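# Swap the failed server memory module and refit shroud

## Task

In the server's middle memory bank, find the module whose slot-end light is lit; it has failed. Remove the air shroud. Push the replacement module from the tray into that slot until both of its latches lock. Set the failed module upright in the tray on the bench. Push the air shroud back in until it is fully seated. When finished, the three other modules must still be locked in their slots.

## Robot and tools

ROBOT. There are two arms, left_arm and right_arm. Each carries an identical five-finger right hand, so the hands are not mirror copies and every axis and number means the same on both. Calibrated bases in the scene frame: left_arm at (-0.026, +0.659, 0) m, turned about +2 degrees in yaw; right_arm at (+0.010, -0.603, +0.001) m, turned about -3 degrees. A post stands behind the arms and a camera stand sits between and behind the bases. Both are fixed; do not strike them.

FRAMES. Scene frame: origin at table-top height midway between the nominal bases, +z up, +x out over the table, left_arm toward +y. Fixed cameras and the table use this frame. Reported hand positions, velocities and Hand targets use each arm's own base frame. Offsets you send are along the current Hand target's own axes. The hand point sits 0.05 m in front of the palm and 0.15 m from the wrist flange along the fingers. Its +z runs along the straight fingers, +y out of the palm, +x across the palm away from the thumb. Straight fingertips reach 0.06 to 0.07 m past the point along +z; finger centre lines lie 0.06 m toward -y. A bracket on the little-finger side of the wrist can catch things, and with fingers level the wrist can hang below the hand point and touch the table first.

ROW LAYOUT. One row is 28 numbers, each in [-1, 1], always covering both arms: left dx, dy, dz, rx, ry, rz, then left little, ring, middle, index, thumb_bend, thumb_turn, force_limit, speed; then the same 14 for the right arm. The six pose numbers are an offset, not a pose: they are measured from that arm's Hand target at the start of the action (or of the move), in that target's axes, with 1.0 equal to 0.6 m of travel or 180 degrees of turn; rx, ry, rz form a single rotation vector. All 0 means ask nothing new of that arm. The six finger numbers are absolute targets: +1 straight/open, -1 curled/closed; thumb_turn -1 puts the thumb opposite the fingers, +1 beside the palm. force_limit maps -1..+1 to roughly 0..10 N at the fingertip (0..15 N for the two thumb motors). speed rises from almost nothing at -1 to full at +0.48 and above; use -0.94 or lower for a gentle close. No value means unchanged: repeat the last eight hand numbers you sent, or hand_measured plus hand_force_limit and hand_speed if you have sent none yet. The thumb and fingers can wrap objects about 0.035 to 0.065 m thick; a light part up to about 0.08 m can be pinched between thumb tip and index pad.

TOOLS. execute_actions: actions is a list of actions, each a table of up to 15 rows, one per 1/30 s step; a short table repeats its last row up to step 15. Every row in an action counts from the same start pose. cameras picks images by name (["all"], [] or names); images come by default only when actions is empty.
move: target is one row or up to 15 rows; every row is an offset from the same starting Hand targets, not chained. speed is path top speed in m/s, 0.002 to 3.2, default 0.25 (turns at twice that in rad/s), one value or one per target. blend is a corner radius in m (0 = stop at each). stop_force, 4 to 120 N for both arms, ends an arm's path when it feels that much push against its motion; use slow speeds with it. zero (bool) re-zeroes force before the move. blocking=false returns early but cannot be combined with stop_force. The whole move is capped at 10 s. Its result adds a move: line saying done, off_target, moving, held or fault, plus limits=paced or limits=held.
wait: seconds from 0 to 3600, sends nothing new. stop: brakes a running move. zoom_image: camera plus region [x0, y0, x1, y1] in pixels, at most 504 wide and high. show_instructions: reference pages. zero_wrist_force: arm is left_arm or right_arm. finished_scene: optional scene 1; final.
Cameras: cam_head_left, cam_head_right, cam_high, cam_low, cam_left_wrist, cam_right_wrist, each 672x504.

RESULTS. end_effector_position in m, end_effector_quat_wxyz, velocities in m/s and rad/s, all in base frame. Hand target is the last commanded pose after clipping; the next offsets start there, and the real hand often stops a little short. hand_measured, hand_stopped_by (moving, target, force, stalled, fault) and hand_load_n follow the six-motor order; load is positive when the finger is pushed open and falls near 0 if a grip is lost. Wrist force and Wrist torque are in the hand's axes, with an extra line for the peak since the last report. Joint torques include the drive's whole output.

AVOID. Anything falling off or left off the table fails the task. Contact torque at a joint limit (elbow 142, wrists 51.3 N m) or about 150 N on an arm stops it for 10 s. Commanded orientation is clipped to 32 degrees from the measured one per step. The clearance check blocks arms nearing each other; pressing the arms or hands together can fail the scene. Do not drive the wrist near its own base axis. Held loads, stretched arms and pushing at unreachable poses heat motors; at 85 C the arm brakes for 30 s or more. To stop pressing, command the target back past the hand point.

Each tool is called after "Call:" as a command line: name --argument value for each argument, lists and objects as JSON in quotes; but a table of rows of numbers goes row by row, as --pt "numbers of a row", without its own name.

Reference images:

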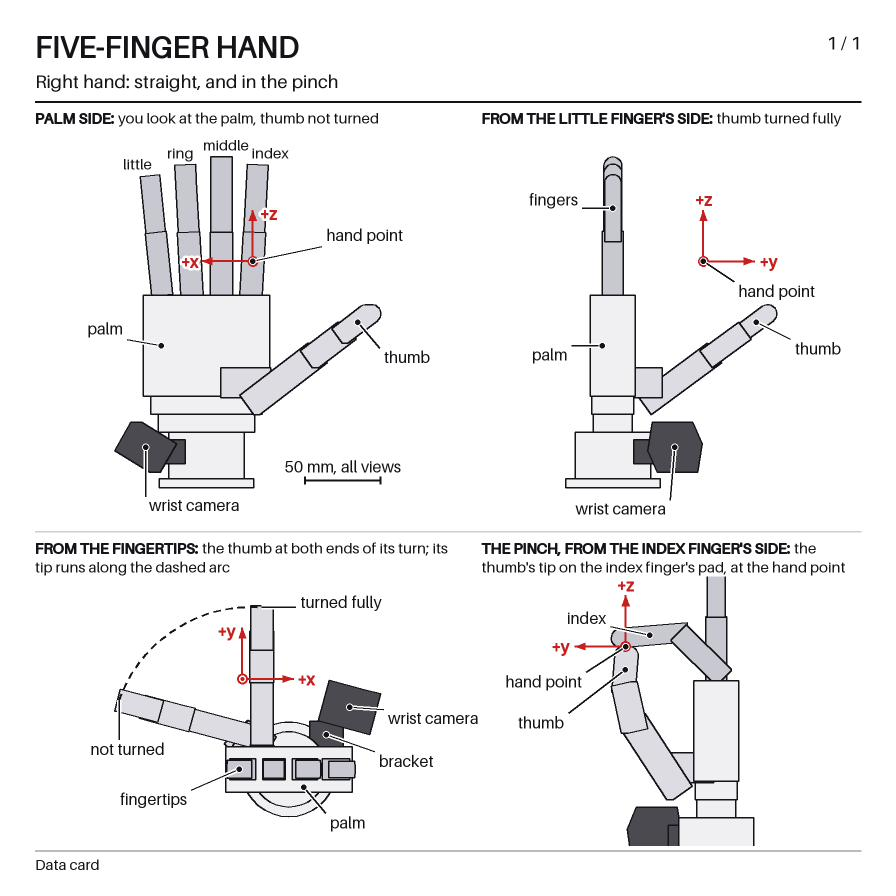

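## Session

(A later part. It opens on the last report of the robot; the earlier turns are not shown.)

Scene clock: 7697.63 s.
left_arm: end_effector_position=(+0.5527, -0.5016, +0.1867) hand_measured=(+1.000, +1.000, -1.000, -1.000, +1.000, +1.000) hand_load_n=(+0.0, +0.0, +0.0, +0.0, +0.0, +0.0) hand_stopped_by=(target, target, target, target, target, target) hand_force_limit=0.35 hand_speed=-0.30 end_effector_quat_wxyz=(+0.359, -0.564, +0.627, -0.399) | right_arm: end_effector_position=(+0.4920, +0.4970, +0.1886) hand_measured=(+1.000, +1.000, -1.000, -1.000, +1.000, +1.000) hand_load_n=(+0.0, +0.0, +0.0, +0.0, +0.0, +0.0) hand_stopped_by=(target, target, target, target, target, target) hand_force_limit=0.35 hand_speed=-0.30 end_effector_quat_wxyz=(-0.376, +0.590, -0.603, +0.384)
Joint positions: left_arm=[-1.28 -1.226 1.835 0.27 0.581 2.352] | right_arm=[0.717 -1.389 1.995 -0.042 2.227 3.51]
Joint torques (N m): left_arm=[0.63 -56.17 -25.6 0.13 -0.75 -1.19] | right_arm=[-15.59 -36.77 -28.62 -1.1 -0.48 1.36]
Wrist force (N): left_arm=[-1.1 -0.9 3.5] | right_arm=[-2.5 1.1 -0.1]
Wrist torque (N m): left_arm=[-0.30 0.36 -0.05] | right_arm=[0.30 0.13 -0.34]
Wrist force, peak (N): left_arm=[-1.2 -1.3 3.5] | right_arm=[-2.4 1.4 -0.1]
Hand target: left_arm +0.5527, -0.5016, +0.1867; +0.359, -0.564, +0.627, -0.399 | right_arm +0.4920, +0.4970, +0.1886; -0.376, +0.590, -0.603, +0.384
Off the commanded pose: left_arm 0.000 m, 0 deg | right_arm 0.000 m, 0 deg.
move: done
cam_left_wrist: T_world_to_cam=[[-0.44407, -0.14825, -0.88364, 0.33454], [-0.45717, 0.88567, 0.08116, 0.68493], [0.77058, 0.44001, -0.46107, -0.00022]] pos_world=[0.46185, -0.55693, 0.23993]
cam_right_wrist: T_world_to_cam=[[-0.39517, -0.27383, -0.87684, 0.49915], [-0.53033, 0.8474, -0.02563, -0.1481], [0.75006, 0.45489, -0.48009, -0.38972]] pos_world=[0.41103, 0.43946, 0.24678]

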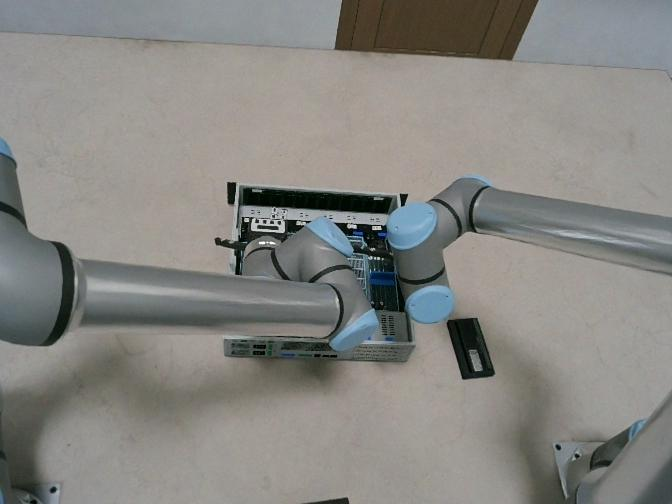

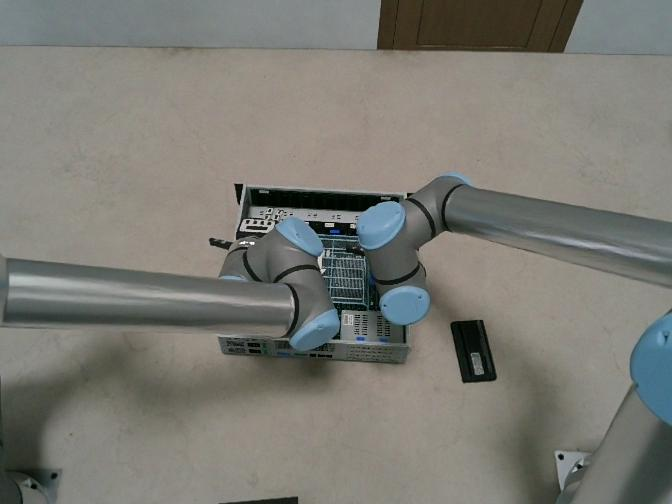

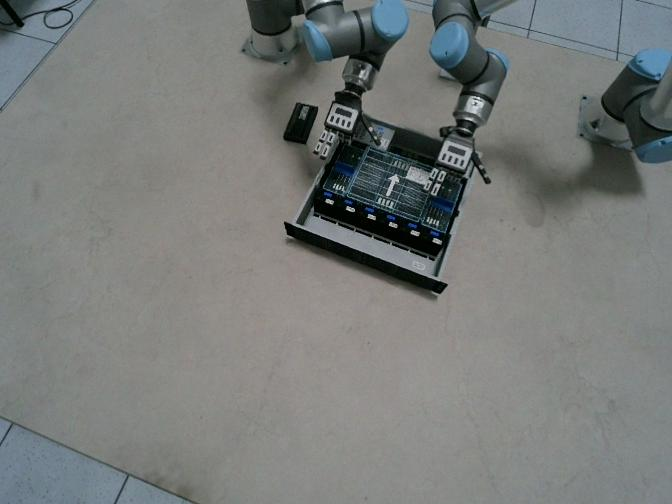

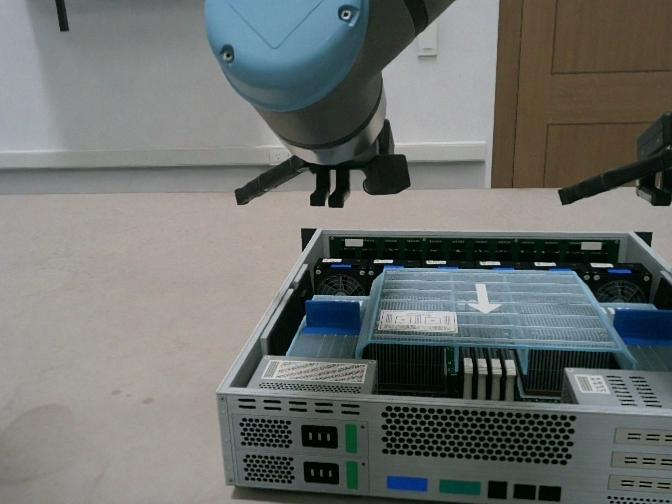

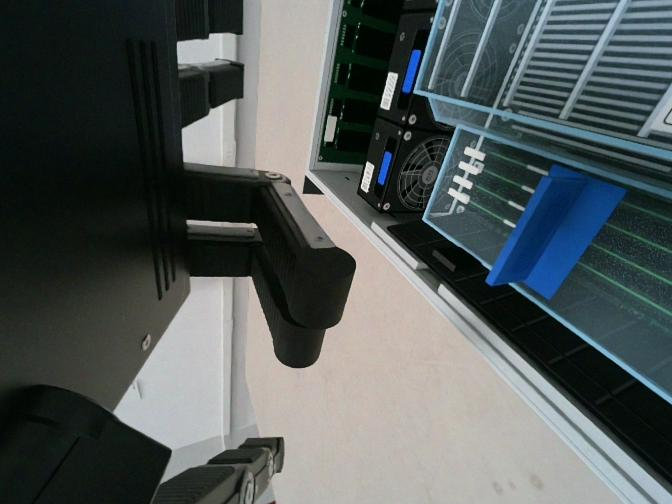

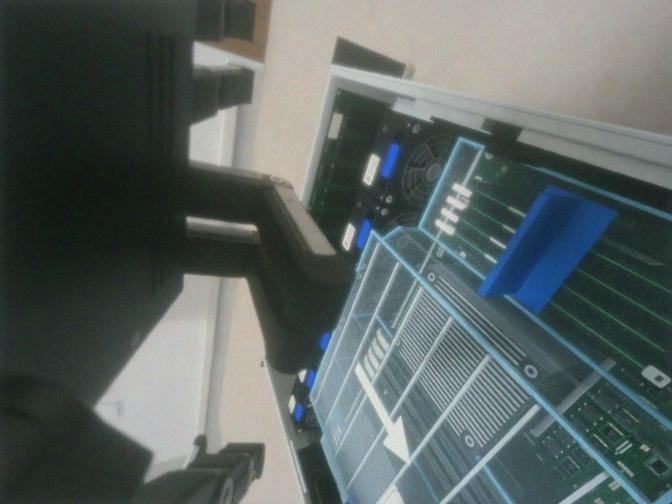

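Call:
move --target '[0,0,0,0.0833,0,0,1,1,-1,-1,1,1,0.35,-0.3,0,0,0,0.0833,0,0,1,1,-1,-1,1,1,0.35,-0.3]' --speed 0.1 --cameras '["all"]'

Call:
zoom_image --camera "cam_low" --region '[220, 100, 460, 360]'

Call:
zoom_image --camera "cam_high" --region '[290, 80, 490, 230]'

Scene clock: 7739.20 s.
left_arm: end_effector_position=(+0.5526, -0.5016, +0.1867) hand_measured=(+1.000, +1.000, -1.000, -1.000, +1.000, +1.000) hand_load_n=(+0.0, +0.0, +0.0, +0.0, +0.0, -0.5) hand_stopped_by=(target, target, target, target, target, target) hand_force_limit=0.35 hand_speed=-0.30 end_effector_quat_wxyz=(+0.430, -0.512, +0.570, -0.478) | right_arm: end_effector_position=(+0.4919, +0.4970, +0.1886) hand_measured=(+1.000, +1.000, -1.000, -1.000, +1.000, +1.000) hand_load_n=(+0.0, +0.0, +0.0, +0.0, +0.0, +0.0) hand_stopped_by=(target, target, target, target, target, target) hand_force_limit=0.35 hand_speed=-0.30 end_effector_quat_wxyz=(-0.449, +0.536, -0.548, +0.459)
Joint positions: left_arm=[-1.339 -1.273 1.974 -0.211 0.379 2.683] | right_arm=[0.766 -1.412 2.127 -0.469 2.343 3.316]
Joint torques (N m): left_arm=[18.2 -48.52 -42.35 0.05 0.48 -2.09] | right_arm=[-15.61 -47.46 -40.64 -2.05 -2.33 3.85]
Wrist force (N): left_arm=[-1.0 -1.2 3.5] | right_arm=[-1.9 1.2 0.2]
Wrist torque (N m): left_arm=[-0.33 0.34 0.01] | right_arm=[0.38 -0.06 -0.29]
Wrist force, peak (N): left_arm=[-1.3 -1.1 3.8] | right_arm=[-2.2 1.6 0.5]
Hand target: left_arm +0.5527, -0.5016, +0.1867; +0.430, -0.512, +0.570, -0.478 | right_arm +0.4920, +0.4970, +0.1886; -0.449, +0.536, -0.548, +0.459
Off the commanded pose: left_arm 0.000 m, 0 deg | right_arm 0.000 m, 0 deg.
move: done
cam_left_wrist: T_world_to_cam=[[-0.20248, -0.17393, -0.96372, 0.20301], [-0.45922, 0.88606, -0.06343, 0.71331], [0.86494, 0.42971, -0.25928, -0.09516]] pos_world=[0.45097, -0.55583, 0.21621]
cam_right_wrist: T_world_to_cam=[[-0.1552, -0.27906, -0.94765, 0.39701], [-0.50514, 0.8468, -0.16663, -0.13371], [0.84897, 0.45283, -0.27239, -0.47648]] pos_world=[0.39859, 0.43978, 0.22416]

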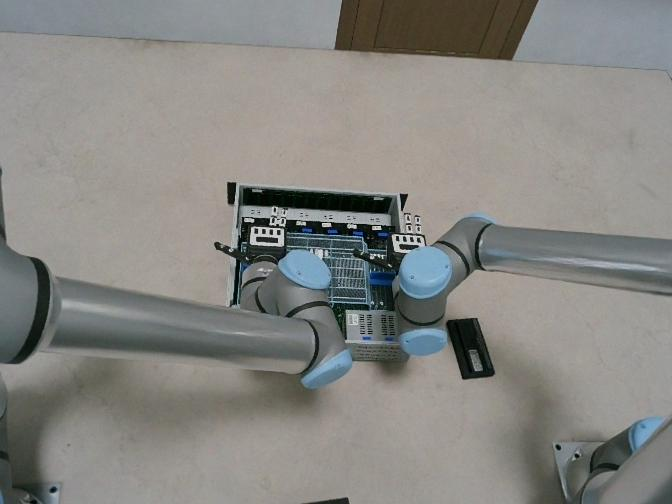

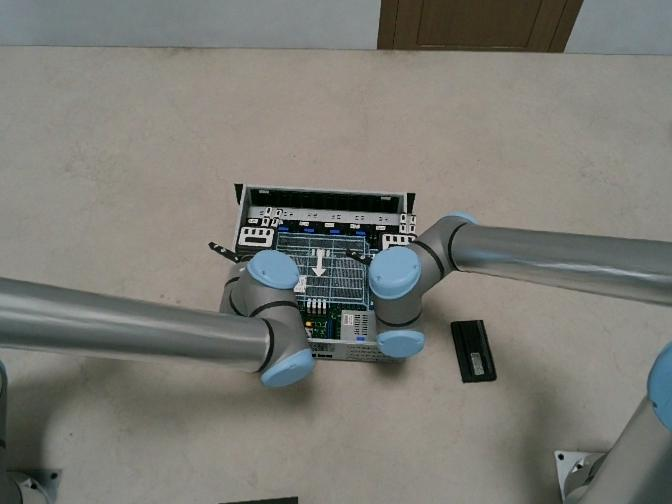

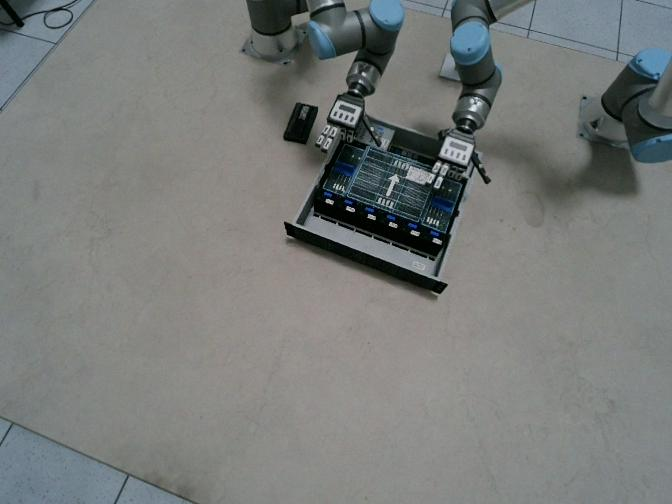

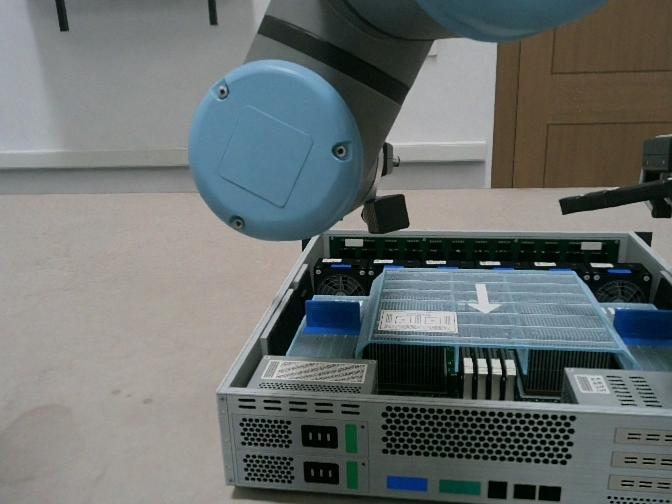

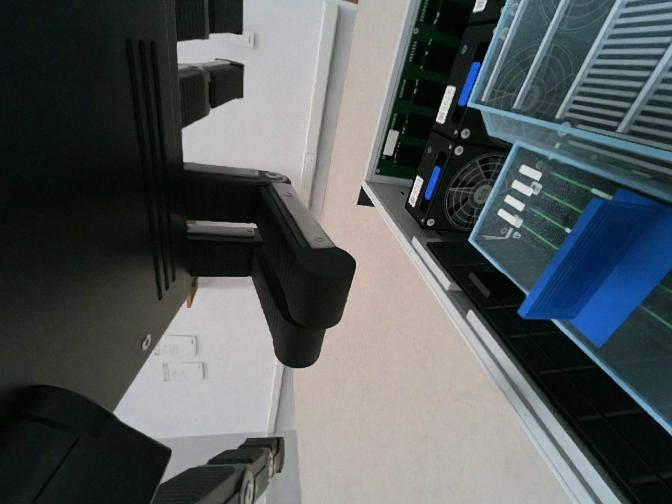

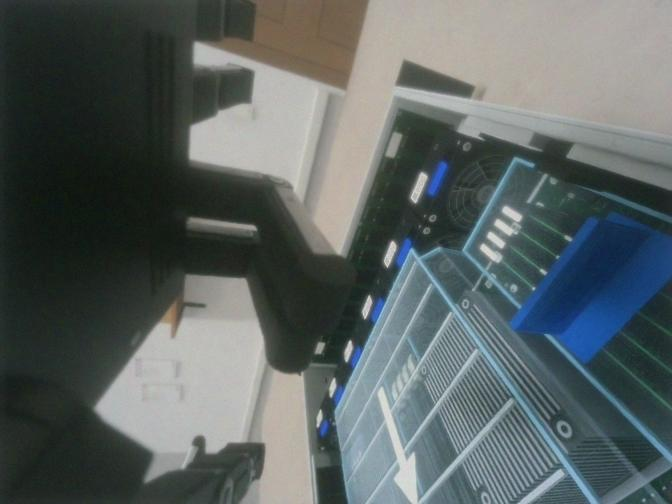

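Scaled by 1.938 from the camera's image (finer frame: 960x720).

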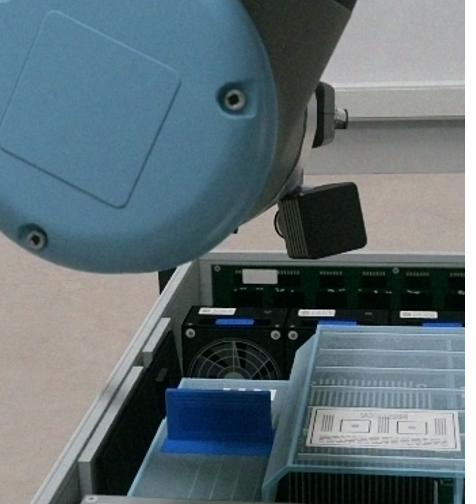

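Scaled by 2.520 from the camera's image (finer frame: 960x720).

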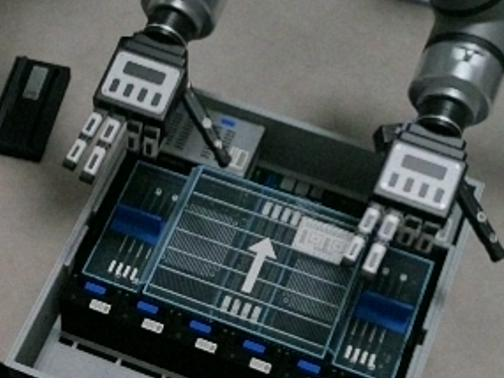

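Call:
move --target '[0,0,0,-0.0833,0,0,1,1,-1,-1,1,1,0.35,-0.3,-0.00833,0,0,-0.0833,0,0,1,1,-1,-1,1,1,0.35,-0.3]' --speed 0.1

Call:
move --target '[0,0.12386,0.05775,0,0,0,1,1,-1,-1,1,1,0.35,-0.3,0,0.12386,0.05775,0,0,0,1,1,-1,-1,1,1,0.35,-0.3]' --speed 0.03 --stop_force 6 --cameras '["all"]'

Call:
zoom_image --camera "cam_low" --region '[220, 140, 460, 380]'

Call:
zoom_image --camera "cam_low" --region '[500, 160, 672, 340]'

Call:
zoom_image --camera "cam_high" --region '[290, 80, 490, 230]'

Call:
zoom_image --camera "cam_right_wrist" --region '[200, 0, 672, 504]'

Scene clock: 7793.13 s.
left_arm: end_effector_position=(+0.5529, -0.5015, +0.1866) hand_measured=(+1.000, +1.000, -1.000, -1.000, +1.000, +1.000) hand_load_n=(+0.0, +0.0, +0.0, +0.0, +0.0, +0.0) hand_stopped_by=(target, target, target, target, target, target) hand_force_limit=0.35 hand_speed=-0.30 end_effector_quat_wxyz=(+0.359, -0.564, +0.627, -0.399) | right_arm: end_effector_position=(+0.4922, +0.5020, +0.1885) hand_measured=(+1.000, +1.000, -1.000, -1.000, +1.000, +1.000) hand_load_n=(+0.0, +0.0, +0.0, +0.0, +0.0, -0.5) hand_stopped_by=(target, target, target, target, target, target) hand_force_limit=0.35 hand_speed=-0.30 end_effector_quat_wxyz=(-0.376, +0.590, -0.603, +0.384)
Joint positions: left_arm=[-1.28 -1.226 1.835 0.27 0.581 2.352] | right_arm=[0.724 -1.381 1.986 -0.038 2.233 3.515]
Joint torques (N m): left_arm=[-18.36 -78.5 -25.99 1.91 -1.59 4.22] | right_arm=[12.59 -66.01 -28.99 0.66 3.36 -3.56]
Wrist force (N): left_arm=[-0.9 -1.0 3.7] | right_arm=[-1.9 1.1 -0.2]
Wrist torque (N m): left_arm=[-0.32 0.33 -0.20] | right_arm=[0.30 0.04 -0.24]
Wrist force, peak (N): left_arm=[-1.1 -1.3 3.9] | right_arm=[-2.3 1.4 -0.3]
Hand target: left_arm +0.5527, -0.5016, +0.1867; +0.359, -0.564, +0.627, -0.399 | right_arm +0.4921, +0.5020, +0.1886; -0.376, +0.590, -0.603, +0.384
Off the commanded pose: left_arm 0.000 m, 0 deg | right_arm 0.000 m, 0 deg.
move: done

Scene clock: 7797.07 s.
left_arm: end_effector_position=(+0.5527, -0.5016, +0.1047) hand_measured=(+1.000, +1.000, -1.000, -1.000, +1.000, +1.000) hand_load_n=(+0.0, +0.0, +0.0, +0.5, +0.0, -0.5) hand_stopped_by=(target, target, target, target, target, target) hand_force_limit=0.35 hand_speed=-0.30 end_effector_quat_wxyz=(+0.359, -0.564, +0.627, -0.399) | right_arm: end_effector_position=(+0.4920, +0.5020, +0.1066) hand_measured=(+1.000, +1.000, -1.000, -1.000, +1.000, +1.000) hand_load_n=(+0.0, +0.0, +0.0, +0.0, +0.0, -0.5) hand_stopped_by=(target, target, target, target, target, target) hand_force_limit=0.35 hand_speed=-0.30 end_effector_quat_wxyz=(-0.376, +0.590, -0.603, +0.384)
Joint positions: left_arm=[-1.28 -1.139 1.886 0.132 0.581 2.352] | right_arm=[0.724 -1.288 2.047 -0.193 2.233 3.515]
Joint torques (N m): left_arm=[-14.22 -78.47 -40.6 5.15 -0.55 2.99] | right_arm=[12.2 -69.74 -37.22 2.19 3.35 -1.31]
Wrist force (N): left_arm=[-1.3 -1.0 3.4] | right_arm=[-2.0 1.7 -0.1]
Wrist torque (N m): left_arm=[-0.30 0.39 -0.26] | right_arm=[0.41 0.02 -0.22]
Wrist force, peak (N): left_arm=[-1.4 -1.0 3.7] | right_arm=[-2.0 1.7 -0.1]
Hand target: left_arm +0.5527, -0.5015, +0.1047; +0.359, -0.564, +0.627, -0.399 | right_arm +0.4920, +0.5020, +0.1066; -0.376, +0.590, -0.603, +0.384
Off the commanded pose: left_arm 0.000 m, 0 deg | right_arm 0.000 m, 0 deg.
move: done
cam_left_wrist: T_world_to_cam=[[-0.44411, -0.14817, -0.88364, 0.26214], [-0.45713, 0.88568, 0.08123, 0.69156], [0.77058, 0.44001, -0.46107, -0.03802]] pos_world=[0.46185, -0.55693, 0.15793]
cam_right_wrist: T_world_to_cam=[[-0.39522, -0.27376, -0.87685, 0.42861], [-0.53029, 0.84743, -0.02556, -0.15447], [0.75006, 0.45488, -0.48009, -0.43136]] pos_world=[0.41103, 0.44446, 0.16478]

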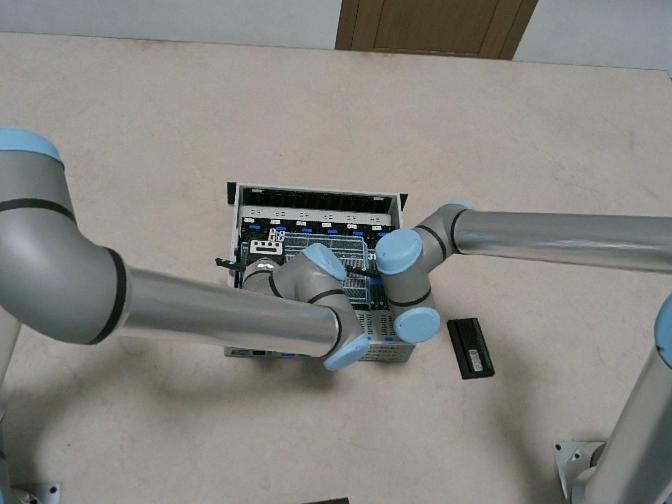

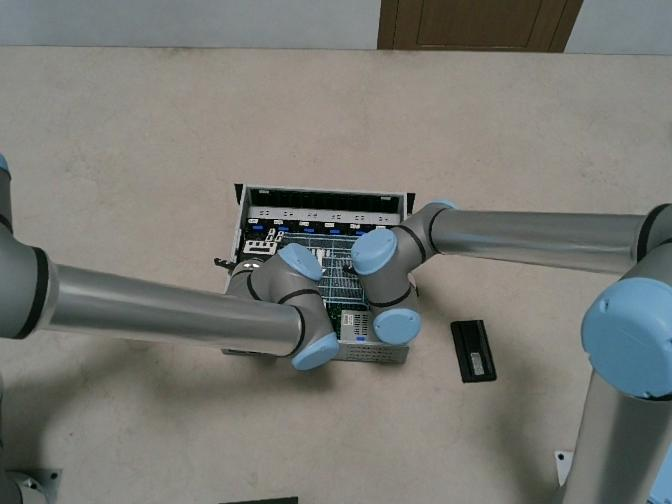

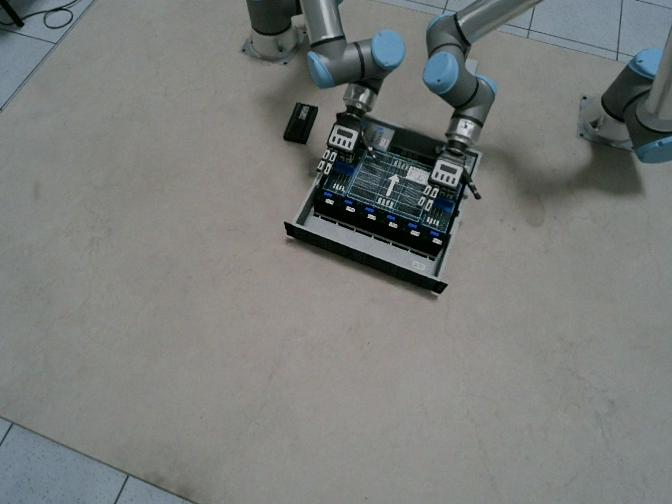

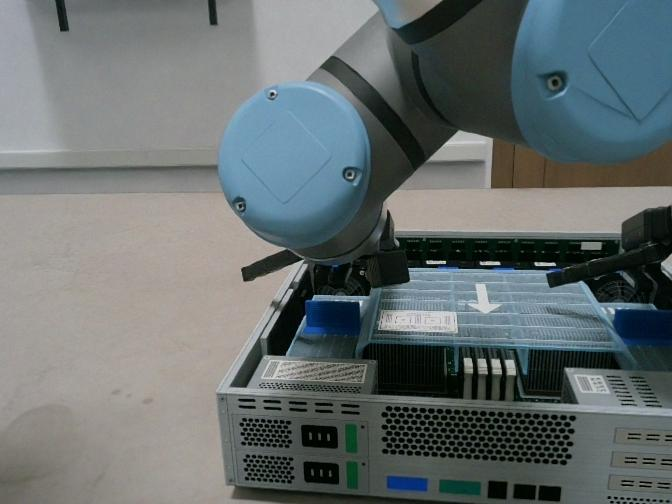

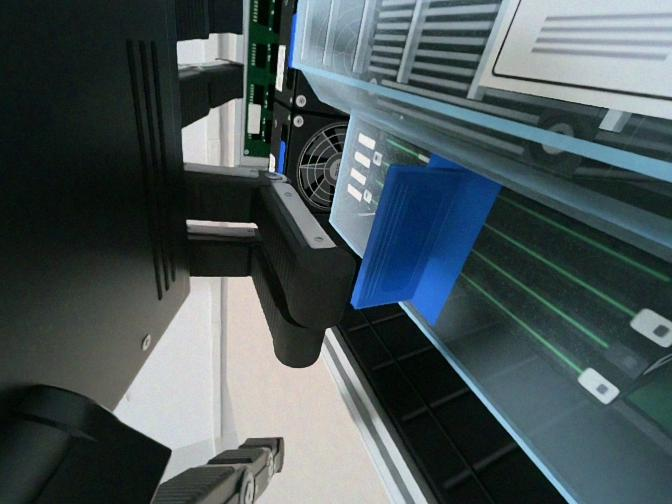

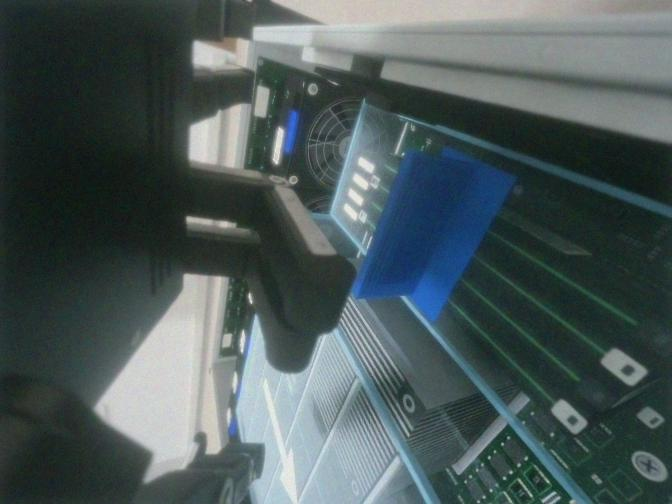

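Scaled by 2.100 from the camera's image (finer frame: 960x720).

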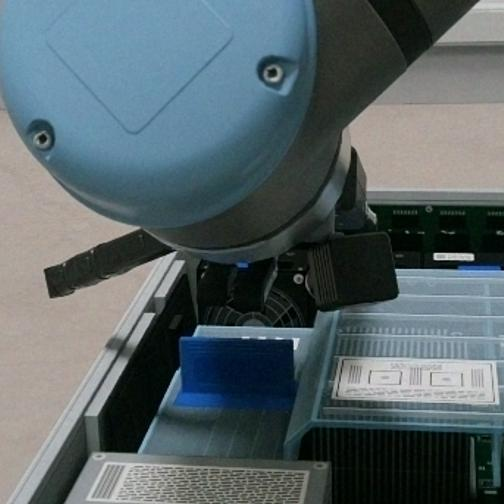

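Scaled by 2.800 from the camera's image (finer frame: 960x720).

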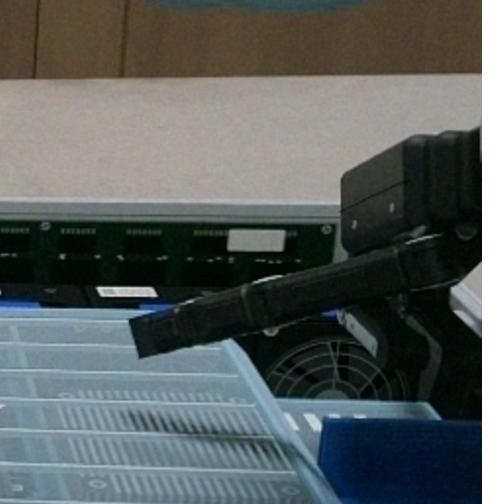

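Scaled by 2.520 from the camera's image (finer frame: 960x720).

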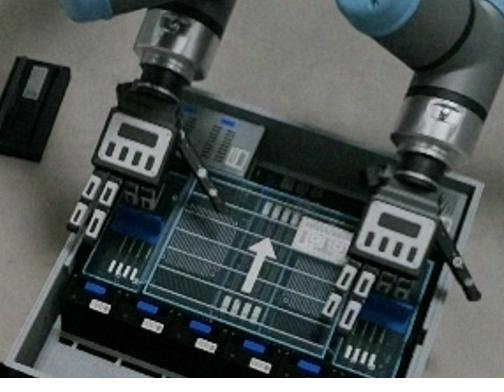

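Scaled by 1.000.

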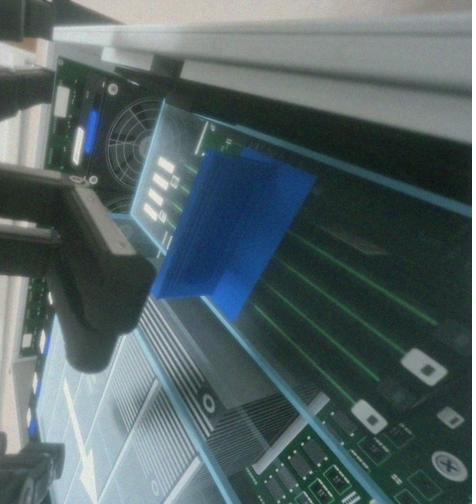

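Call:
move --target '[0,0.03776,0.01761,0,0,0,1,1,-1,-1,1,1,0.35,-0.3,0,0.03776,0.01761,0,0,0,1,1,-1,-1,1,1,0.35,-0.3]' --speed 0.006 --stop_force 6 --cameras '["cam_low","cam_left_wrist","cam_right_wrist","cam_high"]'

Call:
zoom_image --camera "cam_low" --region '[220, 160, 460, 380]'

Call:
zoom_image --camera "cam_low" --region '[500, 180, 672, 360]'

Scene clock: 7810.40 s.
left_arm: end_effector_position=(+0.5527, -0.5015, +0.0796) hand_measured=(+1.000, +1.000, -1.000, -1.000, +1.000, +1.000) hand_load_n=(+0.0, +0.0, +0.0, +0.0, +0.0, +0.0) hand_stopped_by=(target, target, target, target, target, target) hand_force_limit=0.35 hand_speed=-0.30 end_effector_quat_wxyz=(+0.359, -0.564, +0.627, -0.399) | right_arm: end_effector_position=(+0.4920, +0.5020, +0.0815) hand_measured=(+1.000, +1.000, -1.000, -1.000, +1.000, +1.000) hand_load_n=(+0.0, +0.0, +0.0, +0.0, +0.0, +0.0) hand_stopped_by=(target, target, target, target, target, target) hand_force_limit=0.35 hand_speed=-0.30 end_effector_quat_wxyz=(-0.375, +0.590, -0.603, +0.384)
Joint positions: left_arm=[-1.28 -1.109 1.898 0.09 0.581 2.352] | right_arm=[0.725 -1.255 2.062 -0.24 2.233 3.515]
Joint torques (N m): left_arm=[4.53 -72.26 -24.36 3.51 -0.48 -0.3] | right_arm=[14.74 -61.35 -26.69 1.66 3.38 1.04]
Wrist force (N): left_arm=[-1.0 -0.9 3.3] | right_arm=[-1.8 1.0 0.1]
Wrist torque (N m): left_arm=[-0.28 0.36 -0.24] | right_arm=[0.30 -0.01 -0.23]
Wrist force, peak (N): left_arm=[-1.2 -0.8 3.8] | right_arm=[-2.3 1.1 0.2]
Hand target: left_arm +0.5527, -0.5015, +0.0797; +0.359, -0.564, +0.627, -0.399 | right_arm +0.4920, +0.5020, +0.0816; -0.376, +0.590, -0.603, +0.384
Off the commanded pose: left_arm 0.000 m, 0 deg | right_arm 0.000 m, 0 deg.
move: done
cam_left_wrist: T_world_to_cam=[[-0.44411, -0.14817, -0.88364, 0.23996], [-0.45713, 0.88568, 0.08123, 0.6936], [0.77058, 0.44001, -0.46107, -0.0496]] pos_world=[0.46185, -0.55693, 0.13283]
cam_right_wrist: T_world_to_cam=[[-0.39527, -0.27389, -0.87678, 0.40667], [-0.53037, 0.84738, -0.02561, -0.15505], [0.74998, 0.4549, -0.4802, -0.44337]] pos_world=[0.41103, 0.44446, 0.13968]
Images, in order (width x height): cam_high 672x504, cam_low 672x504, cam_left_wrist 672x504, cam_right_wrist 672x504.

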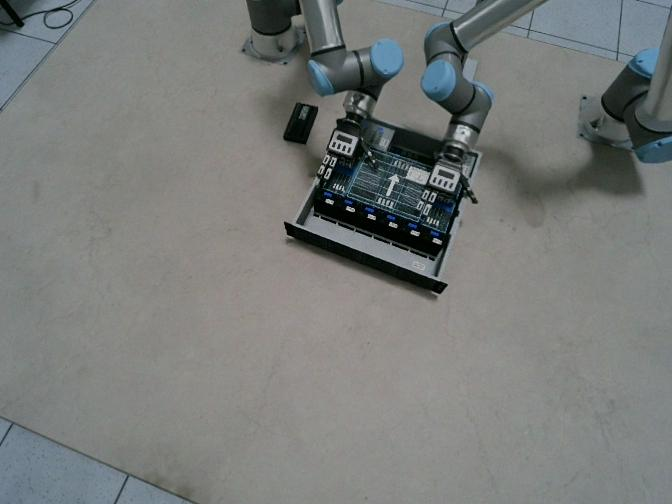

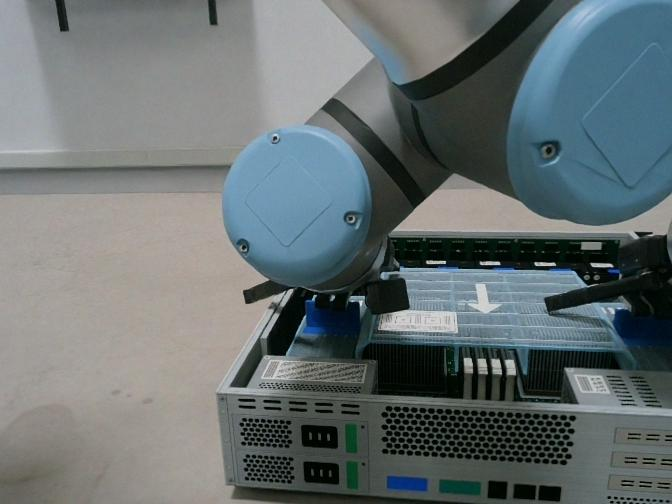

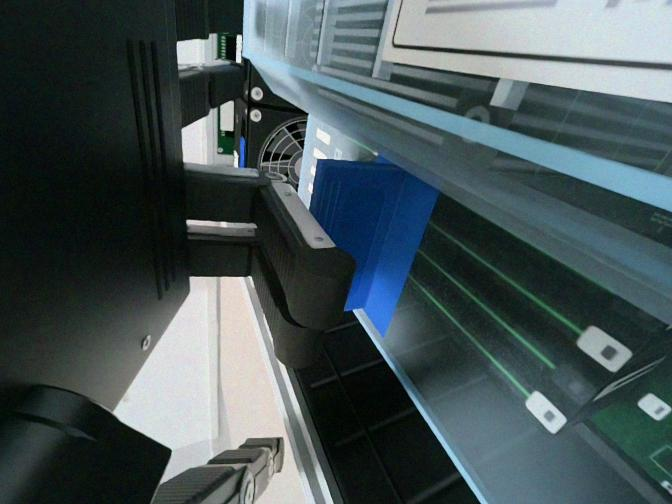

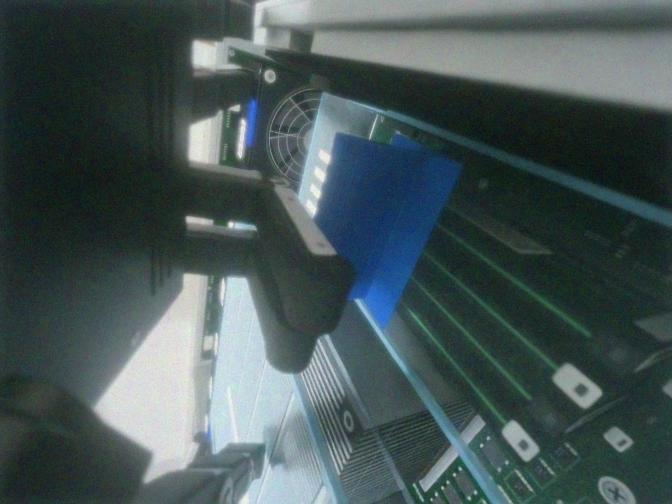

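Scaled by 2.100 from the camera's image (finer frame: 960x720).

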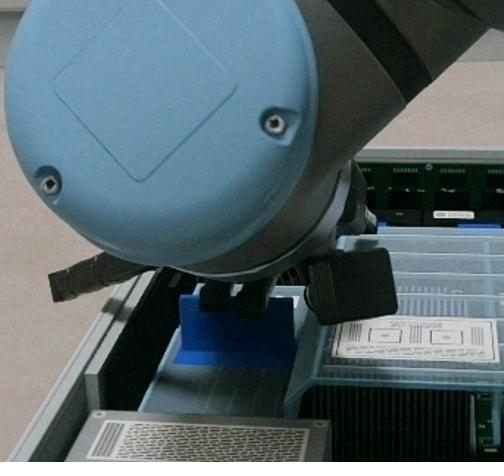

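Scaled by 2.800 from the camera's image (finer frame: 960x720).

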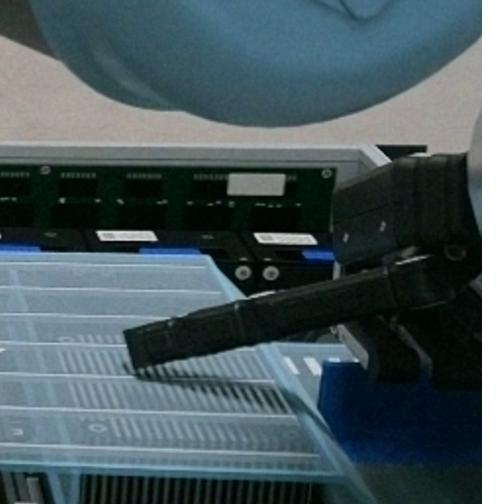

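Call:
move --target '[0,0.01208,0.00564,0,0,0,1,1,-1,-1,1,1,0.35,-0.3,0,0.01208,0.00564,0,0,0,1,1,-1,-1,1,1,0.35,-0.3]' --speed 0.004 --stop_force 5 --cameras '["cam_low","cam_left_wrist","cam_right_wrist","cam_high"]'

Call:
zoom_image --camera "cam_low" --region '[230, 230, 390, 370]'

Call:
zoom_image --camera "cam_low" --region '[540, 220, 672, 340]'

Scene clock: 7836.30 s.
left_arm: end_effector_position=(+0.5527, -0.5015, +0.0757) hand_measured=(+1.000, +1.000, -1.000, -1.000, +1.000, +1.000) hand_load_n=(-0.5, +0.0, +0.0, +0.0, +0.0, -0.5) hand_stopped_by=(target, target, target, target, target, target) hand_force_limit=0.35 hand_speed=-0.30 end_effector_quat_wxyz=(+0.359, -0.564, +0.627, -0.399) | right_arm: end_effector_position=(+0.4920, +0.5020, +0.0784) hand_measured=(+1.000, +1.000, -1.000, -1.000, +1.000, +1.000) hand_load_n=(+0.0, +0.0, +0.0, +0.0, +0.0, +0.0) hand_stopped_by=(target, target, target, target, target, target) hand_force_limit=0.35 hand_speed=-0.30 end_effector_quat_wxyz=(-0.376, +0.590, -0.603, +0.384)
Joint positions: left_arm=[-1.28 -1.104 1.899 0.083 0.581 2.352] | right_arm=[0.725 -1.251 2.064 -0.246 2.233 3.515]
Joint torques (N m): left_arm=[0.31 -78.82 -30.57 4.75 -0.61 3.66] | right_arm=[13.29 -67.21 -33.42 2.69 2.16 0.53]
Wrist force (N): left_arm=[-2.1 -8.0 4.0] | right_arm=[0.4 -3.6 -2.7]
Wrist torque (N m): left_arm=[-0.37 0.39 -0.41] | right_arm=[0.18 -0.27 0.11]
Wrist force, peak (N): left_arm=[-2.8 -11.9 4.3] | right_arm=[0.4 -4.6 -2.9]
Hand target: left_arm +0.5527, -0.5016, +0.0757; +0.359, -0.564, +0.627, -0.400 (not the last commanded pose) | right_arm +0.4920, +0.5020, +0.0784; -0.376, +0.590, -0.603, +0.384 (not the last commanded pose)
Off the commanded pose: left_arm 0.004 m, 0 deg | right_arm 0.005 m, 0 deg.
move: contact (left_arm, right_arm)
cam_left_wrist: T_world_to_cam=[[-0.44411, -0.14817, -0.88364, 0.23651], [-0.45713, 0.88568, 0.08123, 0.69392], [0.77058, 0.44001, -0.46107, -0.05139]] pos_world=[0.46185, -0.55693, 0.12893]
cam_right_wrist: T_world_to_cam=[[-0.39521, -0.27377, -0.87685, 0.40388], [-0.5303, 0.84742, -0.02557, -0.15519], [0.75006, 0.45488, -0.48009, -0.4449]] pos_world=[0.41103, 0.44446, 0.13658]
Images, in order (width x height): cam_high 672x504, cam_low 672x504, cam_left_wrist 672x504, cam_right_wrist 672x504.

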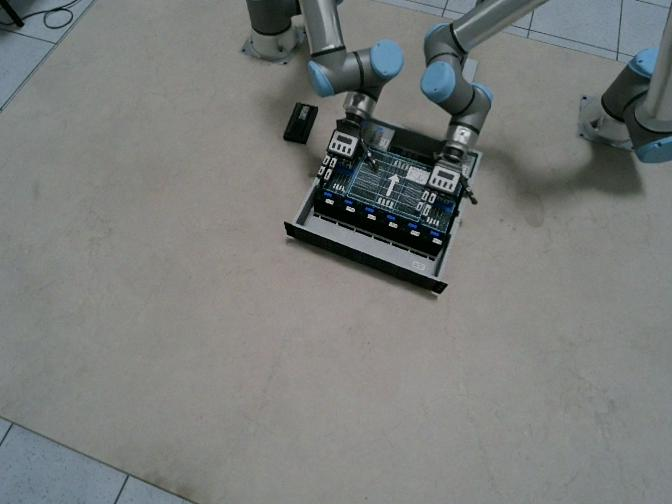

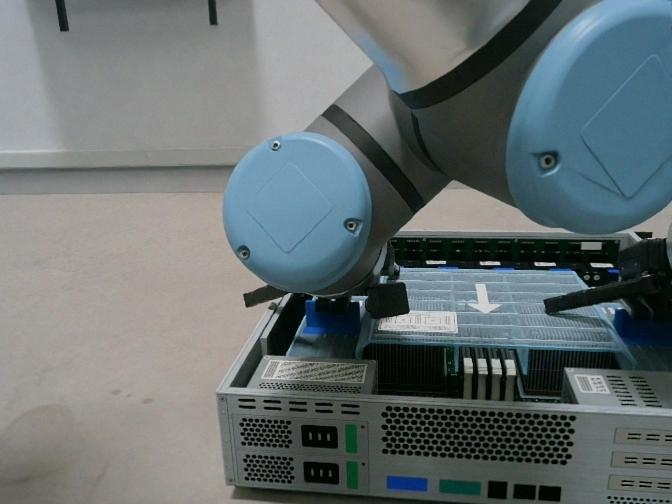

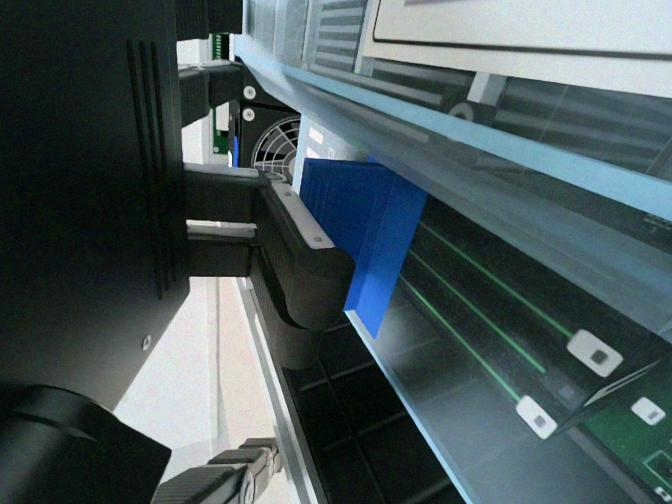

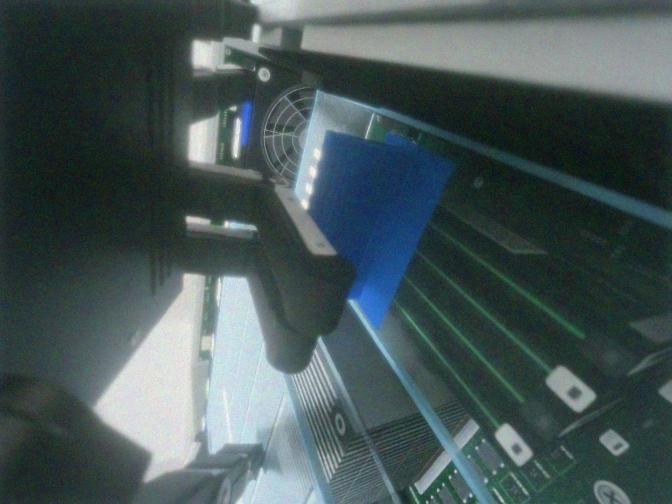

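Scaled by 3.150 from the camera's image (finer frame: 960x720).

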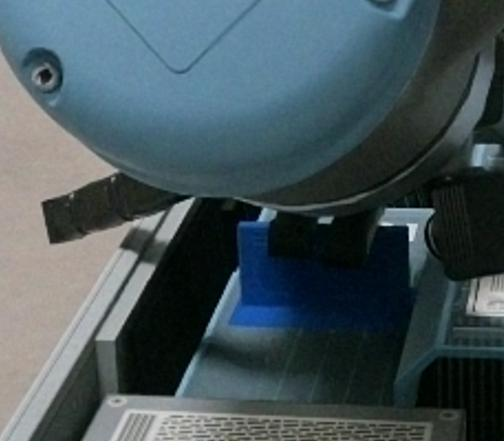

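Scaled by 3.818 from the camera's image (finer frame: 960x720).

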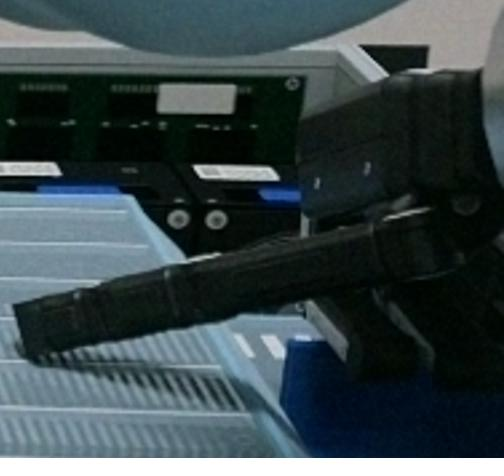

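Call:
move --target '[0,-0.0045,-0.0021,0,0,0,1,1,-1,-1,1,1,0.35,-0.3,0,-0.0151,-0.00704,0,0,0.0333,1,1,-1,-1,1,1,0.35,-0.3]' --speed 0.02

Call:
move --target '[0,0.01208,0.00564,0,0,0,1,1,-1,-1,1,1,0.35,-0.3,0,0.0227,0.0106,0,0,0,1,1,-1,-1,1,1,0.35,-0.3]' --speed 0.004 --stop_force 7 --cameras '["cam_low"]'

Call:
zoom_image --camera "cam_low" --region '[540, 220, 672, 340]'

Scene clock: 7852.80 s.
left_arm: end_effector_position=(+0.5527, -0.5016, +0.0787) hand_measured=(+1.000, +1.000, -1.000, -1.000, +1.000, +1.000) hand_load_n=(+0.0, +0.0, +0.0, +0.0, +0.0, +0.0) hand_stopped_by=(target, target, target, target, target, target) hand_force_limit=0.35 hand_speed=-0.30 end_effector_quat_wxyz=(+0.359, -0.564, +0.627, -0.400) | right_arm: end_effector_position=(+0.4920, +0.5020, +0.0885) hand_measured=(+1.000, +1.000, -1.000, -1.000, +1.000, +1.000) hand_load_n=(+0.0, -0.5, +0.0, +0.0, +0.0, +0.0) hand_stopped_by=(target, target, target, target, target, target) hand_force_limit=0.35 hand_speed=-0.30 end_effector_quat_wxyz=(+0.395, -0.558, +0.633, -0.363)
Joint positions: left_arm=[-1.28 -1.108 1.898 0.088 0.581 2.352] | right_arm=[0.718 -1.269 2.073 -0.24 2.227 3.615]
Joint torques (N m): left_arm=[1.78 -75.69 -37.46 4.48 -0.07 3.44] | right_arm=[-14.86 -59.56 -23.78 2.2 -1.95 -1.82]
Wrist force (N): left_arm=[-1.1 -1.0 3.6] | right_arm=[-2.2 1.2 -0.2]
Wrist torque (N m): left_arm=[-0.30 0.36 -0.25] | right_arm=[0.35 0.05 -0.30]
Wrist force, peak (N): left_arm=[-2.1 -8.4 4.1] | right_arm=[0.2 -4.0 -2.8]
Hand target: left_arm +0.5527, -0.5016, +0.0787; +0.359, -0.564, +0.627, -0.400 | right_arm +0.4920, +0.5020, +0.0884; +0.395, -0.558, +0.633, -0.363
Off the commanded pose: left_arm 0.000 m, 0 deg | right_arm 0.000 m, 0 deg.
move: done

Scene clock: 7855.30 s.
left_arm: end_effector_position=(+0.5527, -0.5016, +0.0753) hand_measured=(+1.000, +1.000, -1.000, -1.000, +1.000, +1.000) hand_load_n=(-0.5, +0.0, -1.0, -0.5, +0.0, +0.0) hand_stopped_by=(target, target, target, target, target, target) hand_force_limit=0.35 hand_speed=-0.30 end_effector_quat_wxyz=(+0.359, -0.564, +0.627, -0.400) | right_arm: end_effector_position=(+0.4920, +0.5026, +0.0829) hand_measured=(+1.000, +1.000, -1.000, -1.000, +1.000, +1.000) hand_load_n=(+0.5, +0.0, +0.0, +0.0, +0.0, +0.0) hand_stopped_by=(target, target, target, target, target, target) hand_force_limit=0.35 hand_speed=-0.30 end_effector_quat_wxyz=(+0.395, -0.558, +0.633, -0.363)
Joint positions: left_arm=[-1.28 -1.103 1.9 0.083 0.581 2.352] | right_arm=[0.719 -1.261 2.075 -0.25 2.228 3.615]
Joint torques (N m): left_arm=[-0.07 -74 -21.56 4.27 -0.24 2.83] | right_arm=[2.94 -63.57 -33.82 2.94 -0.86 2.23]
Wrist force (N): left_arm=[-1.4 -10.2 2.2] | right_arm=[-1.8 -5.7 -5.5]
Wrist torque (N m): left_arm=[-0.41 0.39 -0.42] | right_arm=[0.95 0.43 -0.74]
Wrist force, peak (N): left_arm=[-1.5 -11.0 2.3] | right_arm=[-1.6 -6.9 -7.7]
Hand target: left_arm +0.5527, -0.5016, +0.0754; +0.359, -0.564, +0.627, -0.400 (not the last commanded pose) | right_arm +0.4921, +0.5026, +0.0830; +0.395, -0.558, +0.633, -0.363 (not the last commanded pose)
Off the commanded pose: left_arm 0.005 m, 0 deg | right_arm 0.010 m, 0 deg.
move: contact (left_arm, right_arm)

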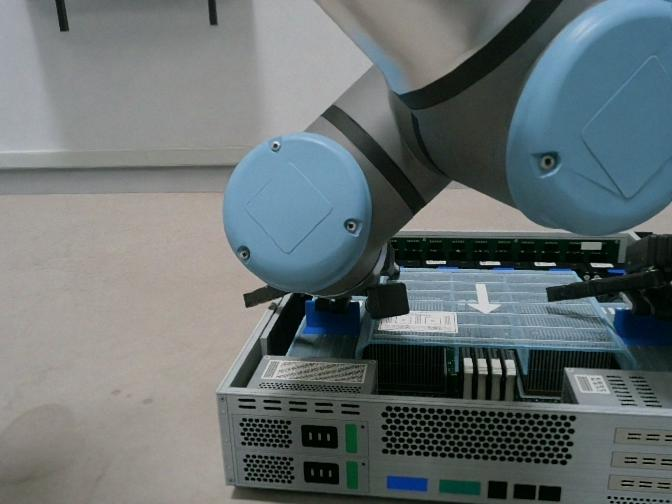

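Scaled by 3.818 from the camera's image (finer frame: 960x720).

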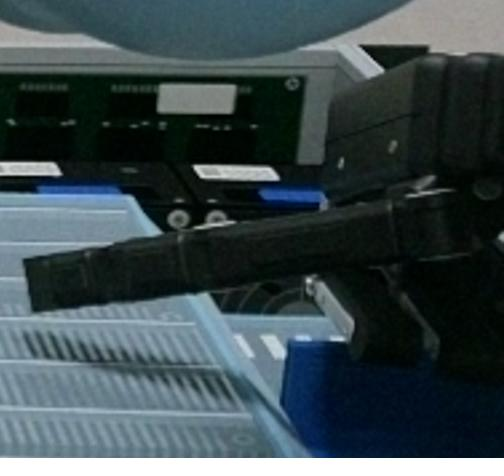

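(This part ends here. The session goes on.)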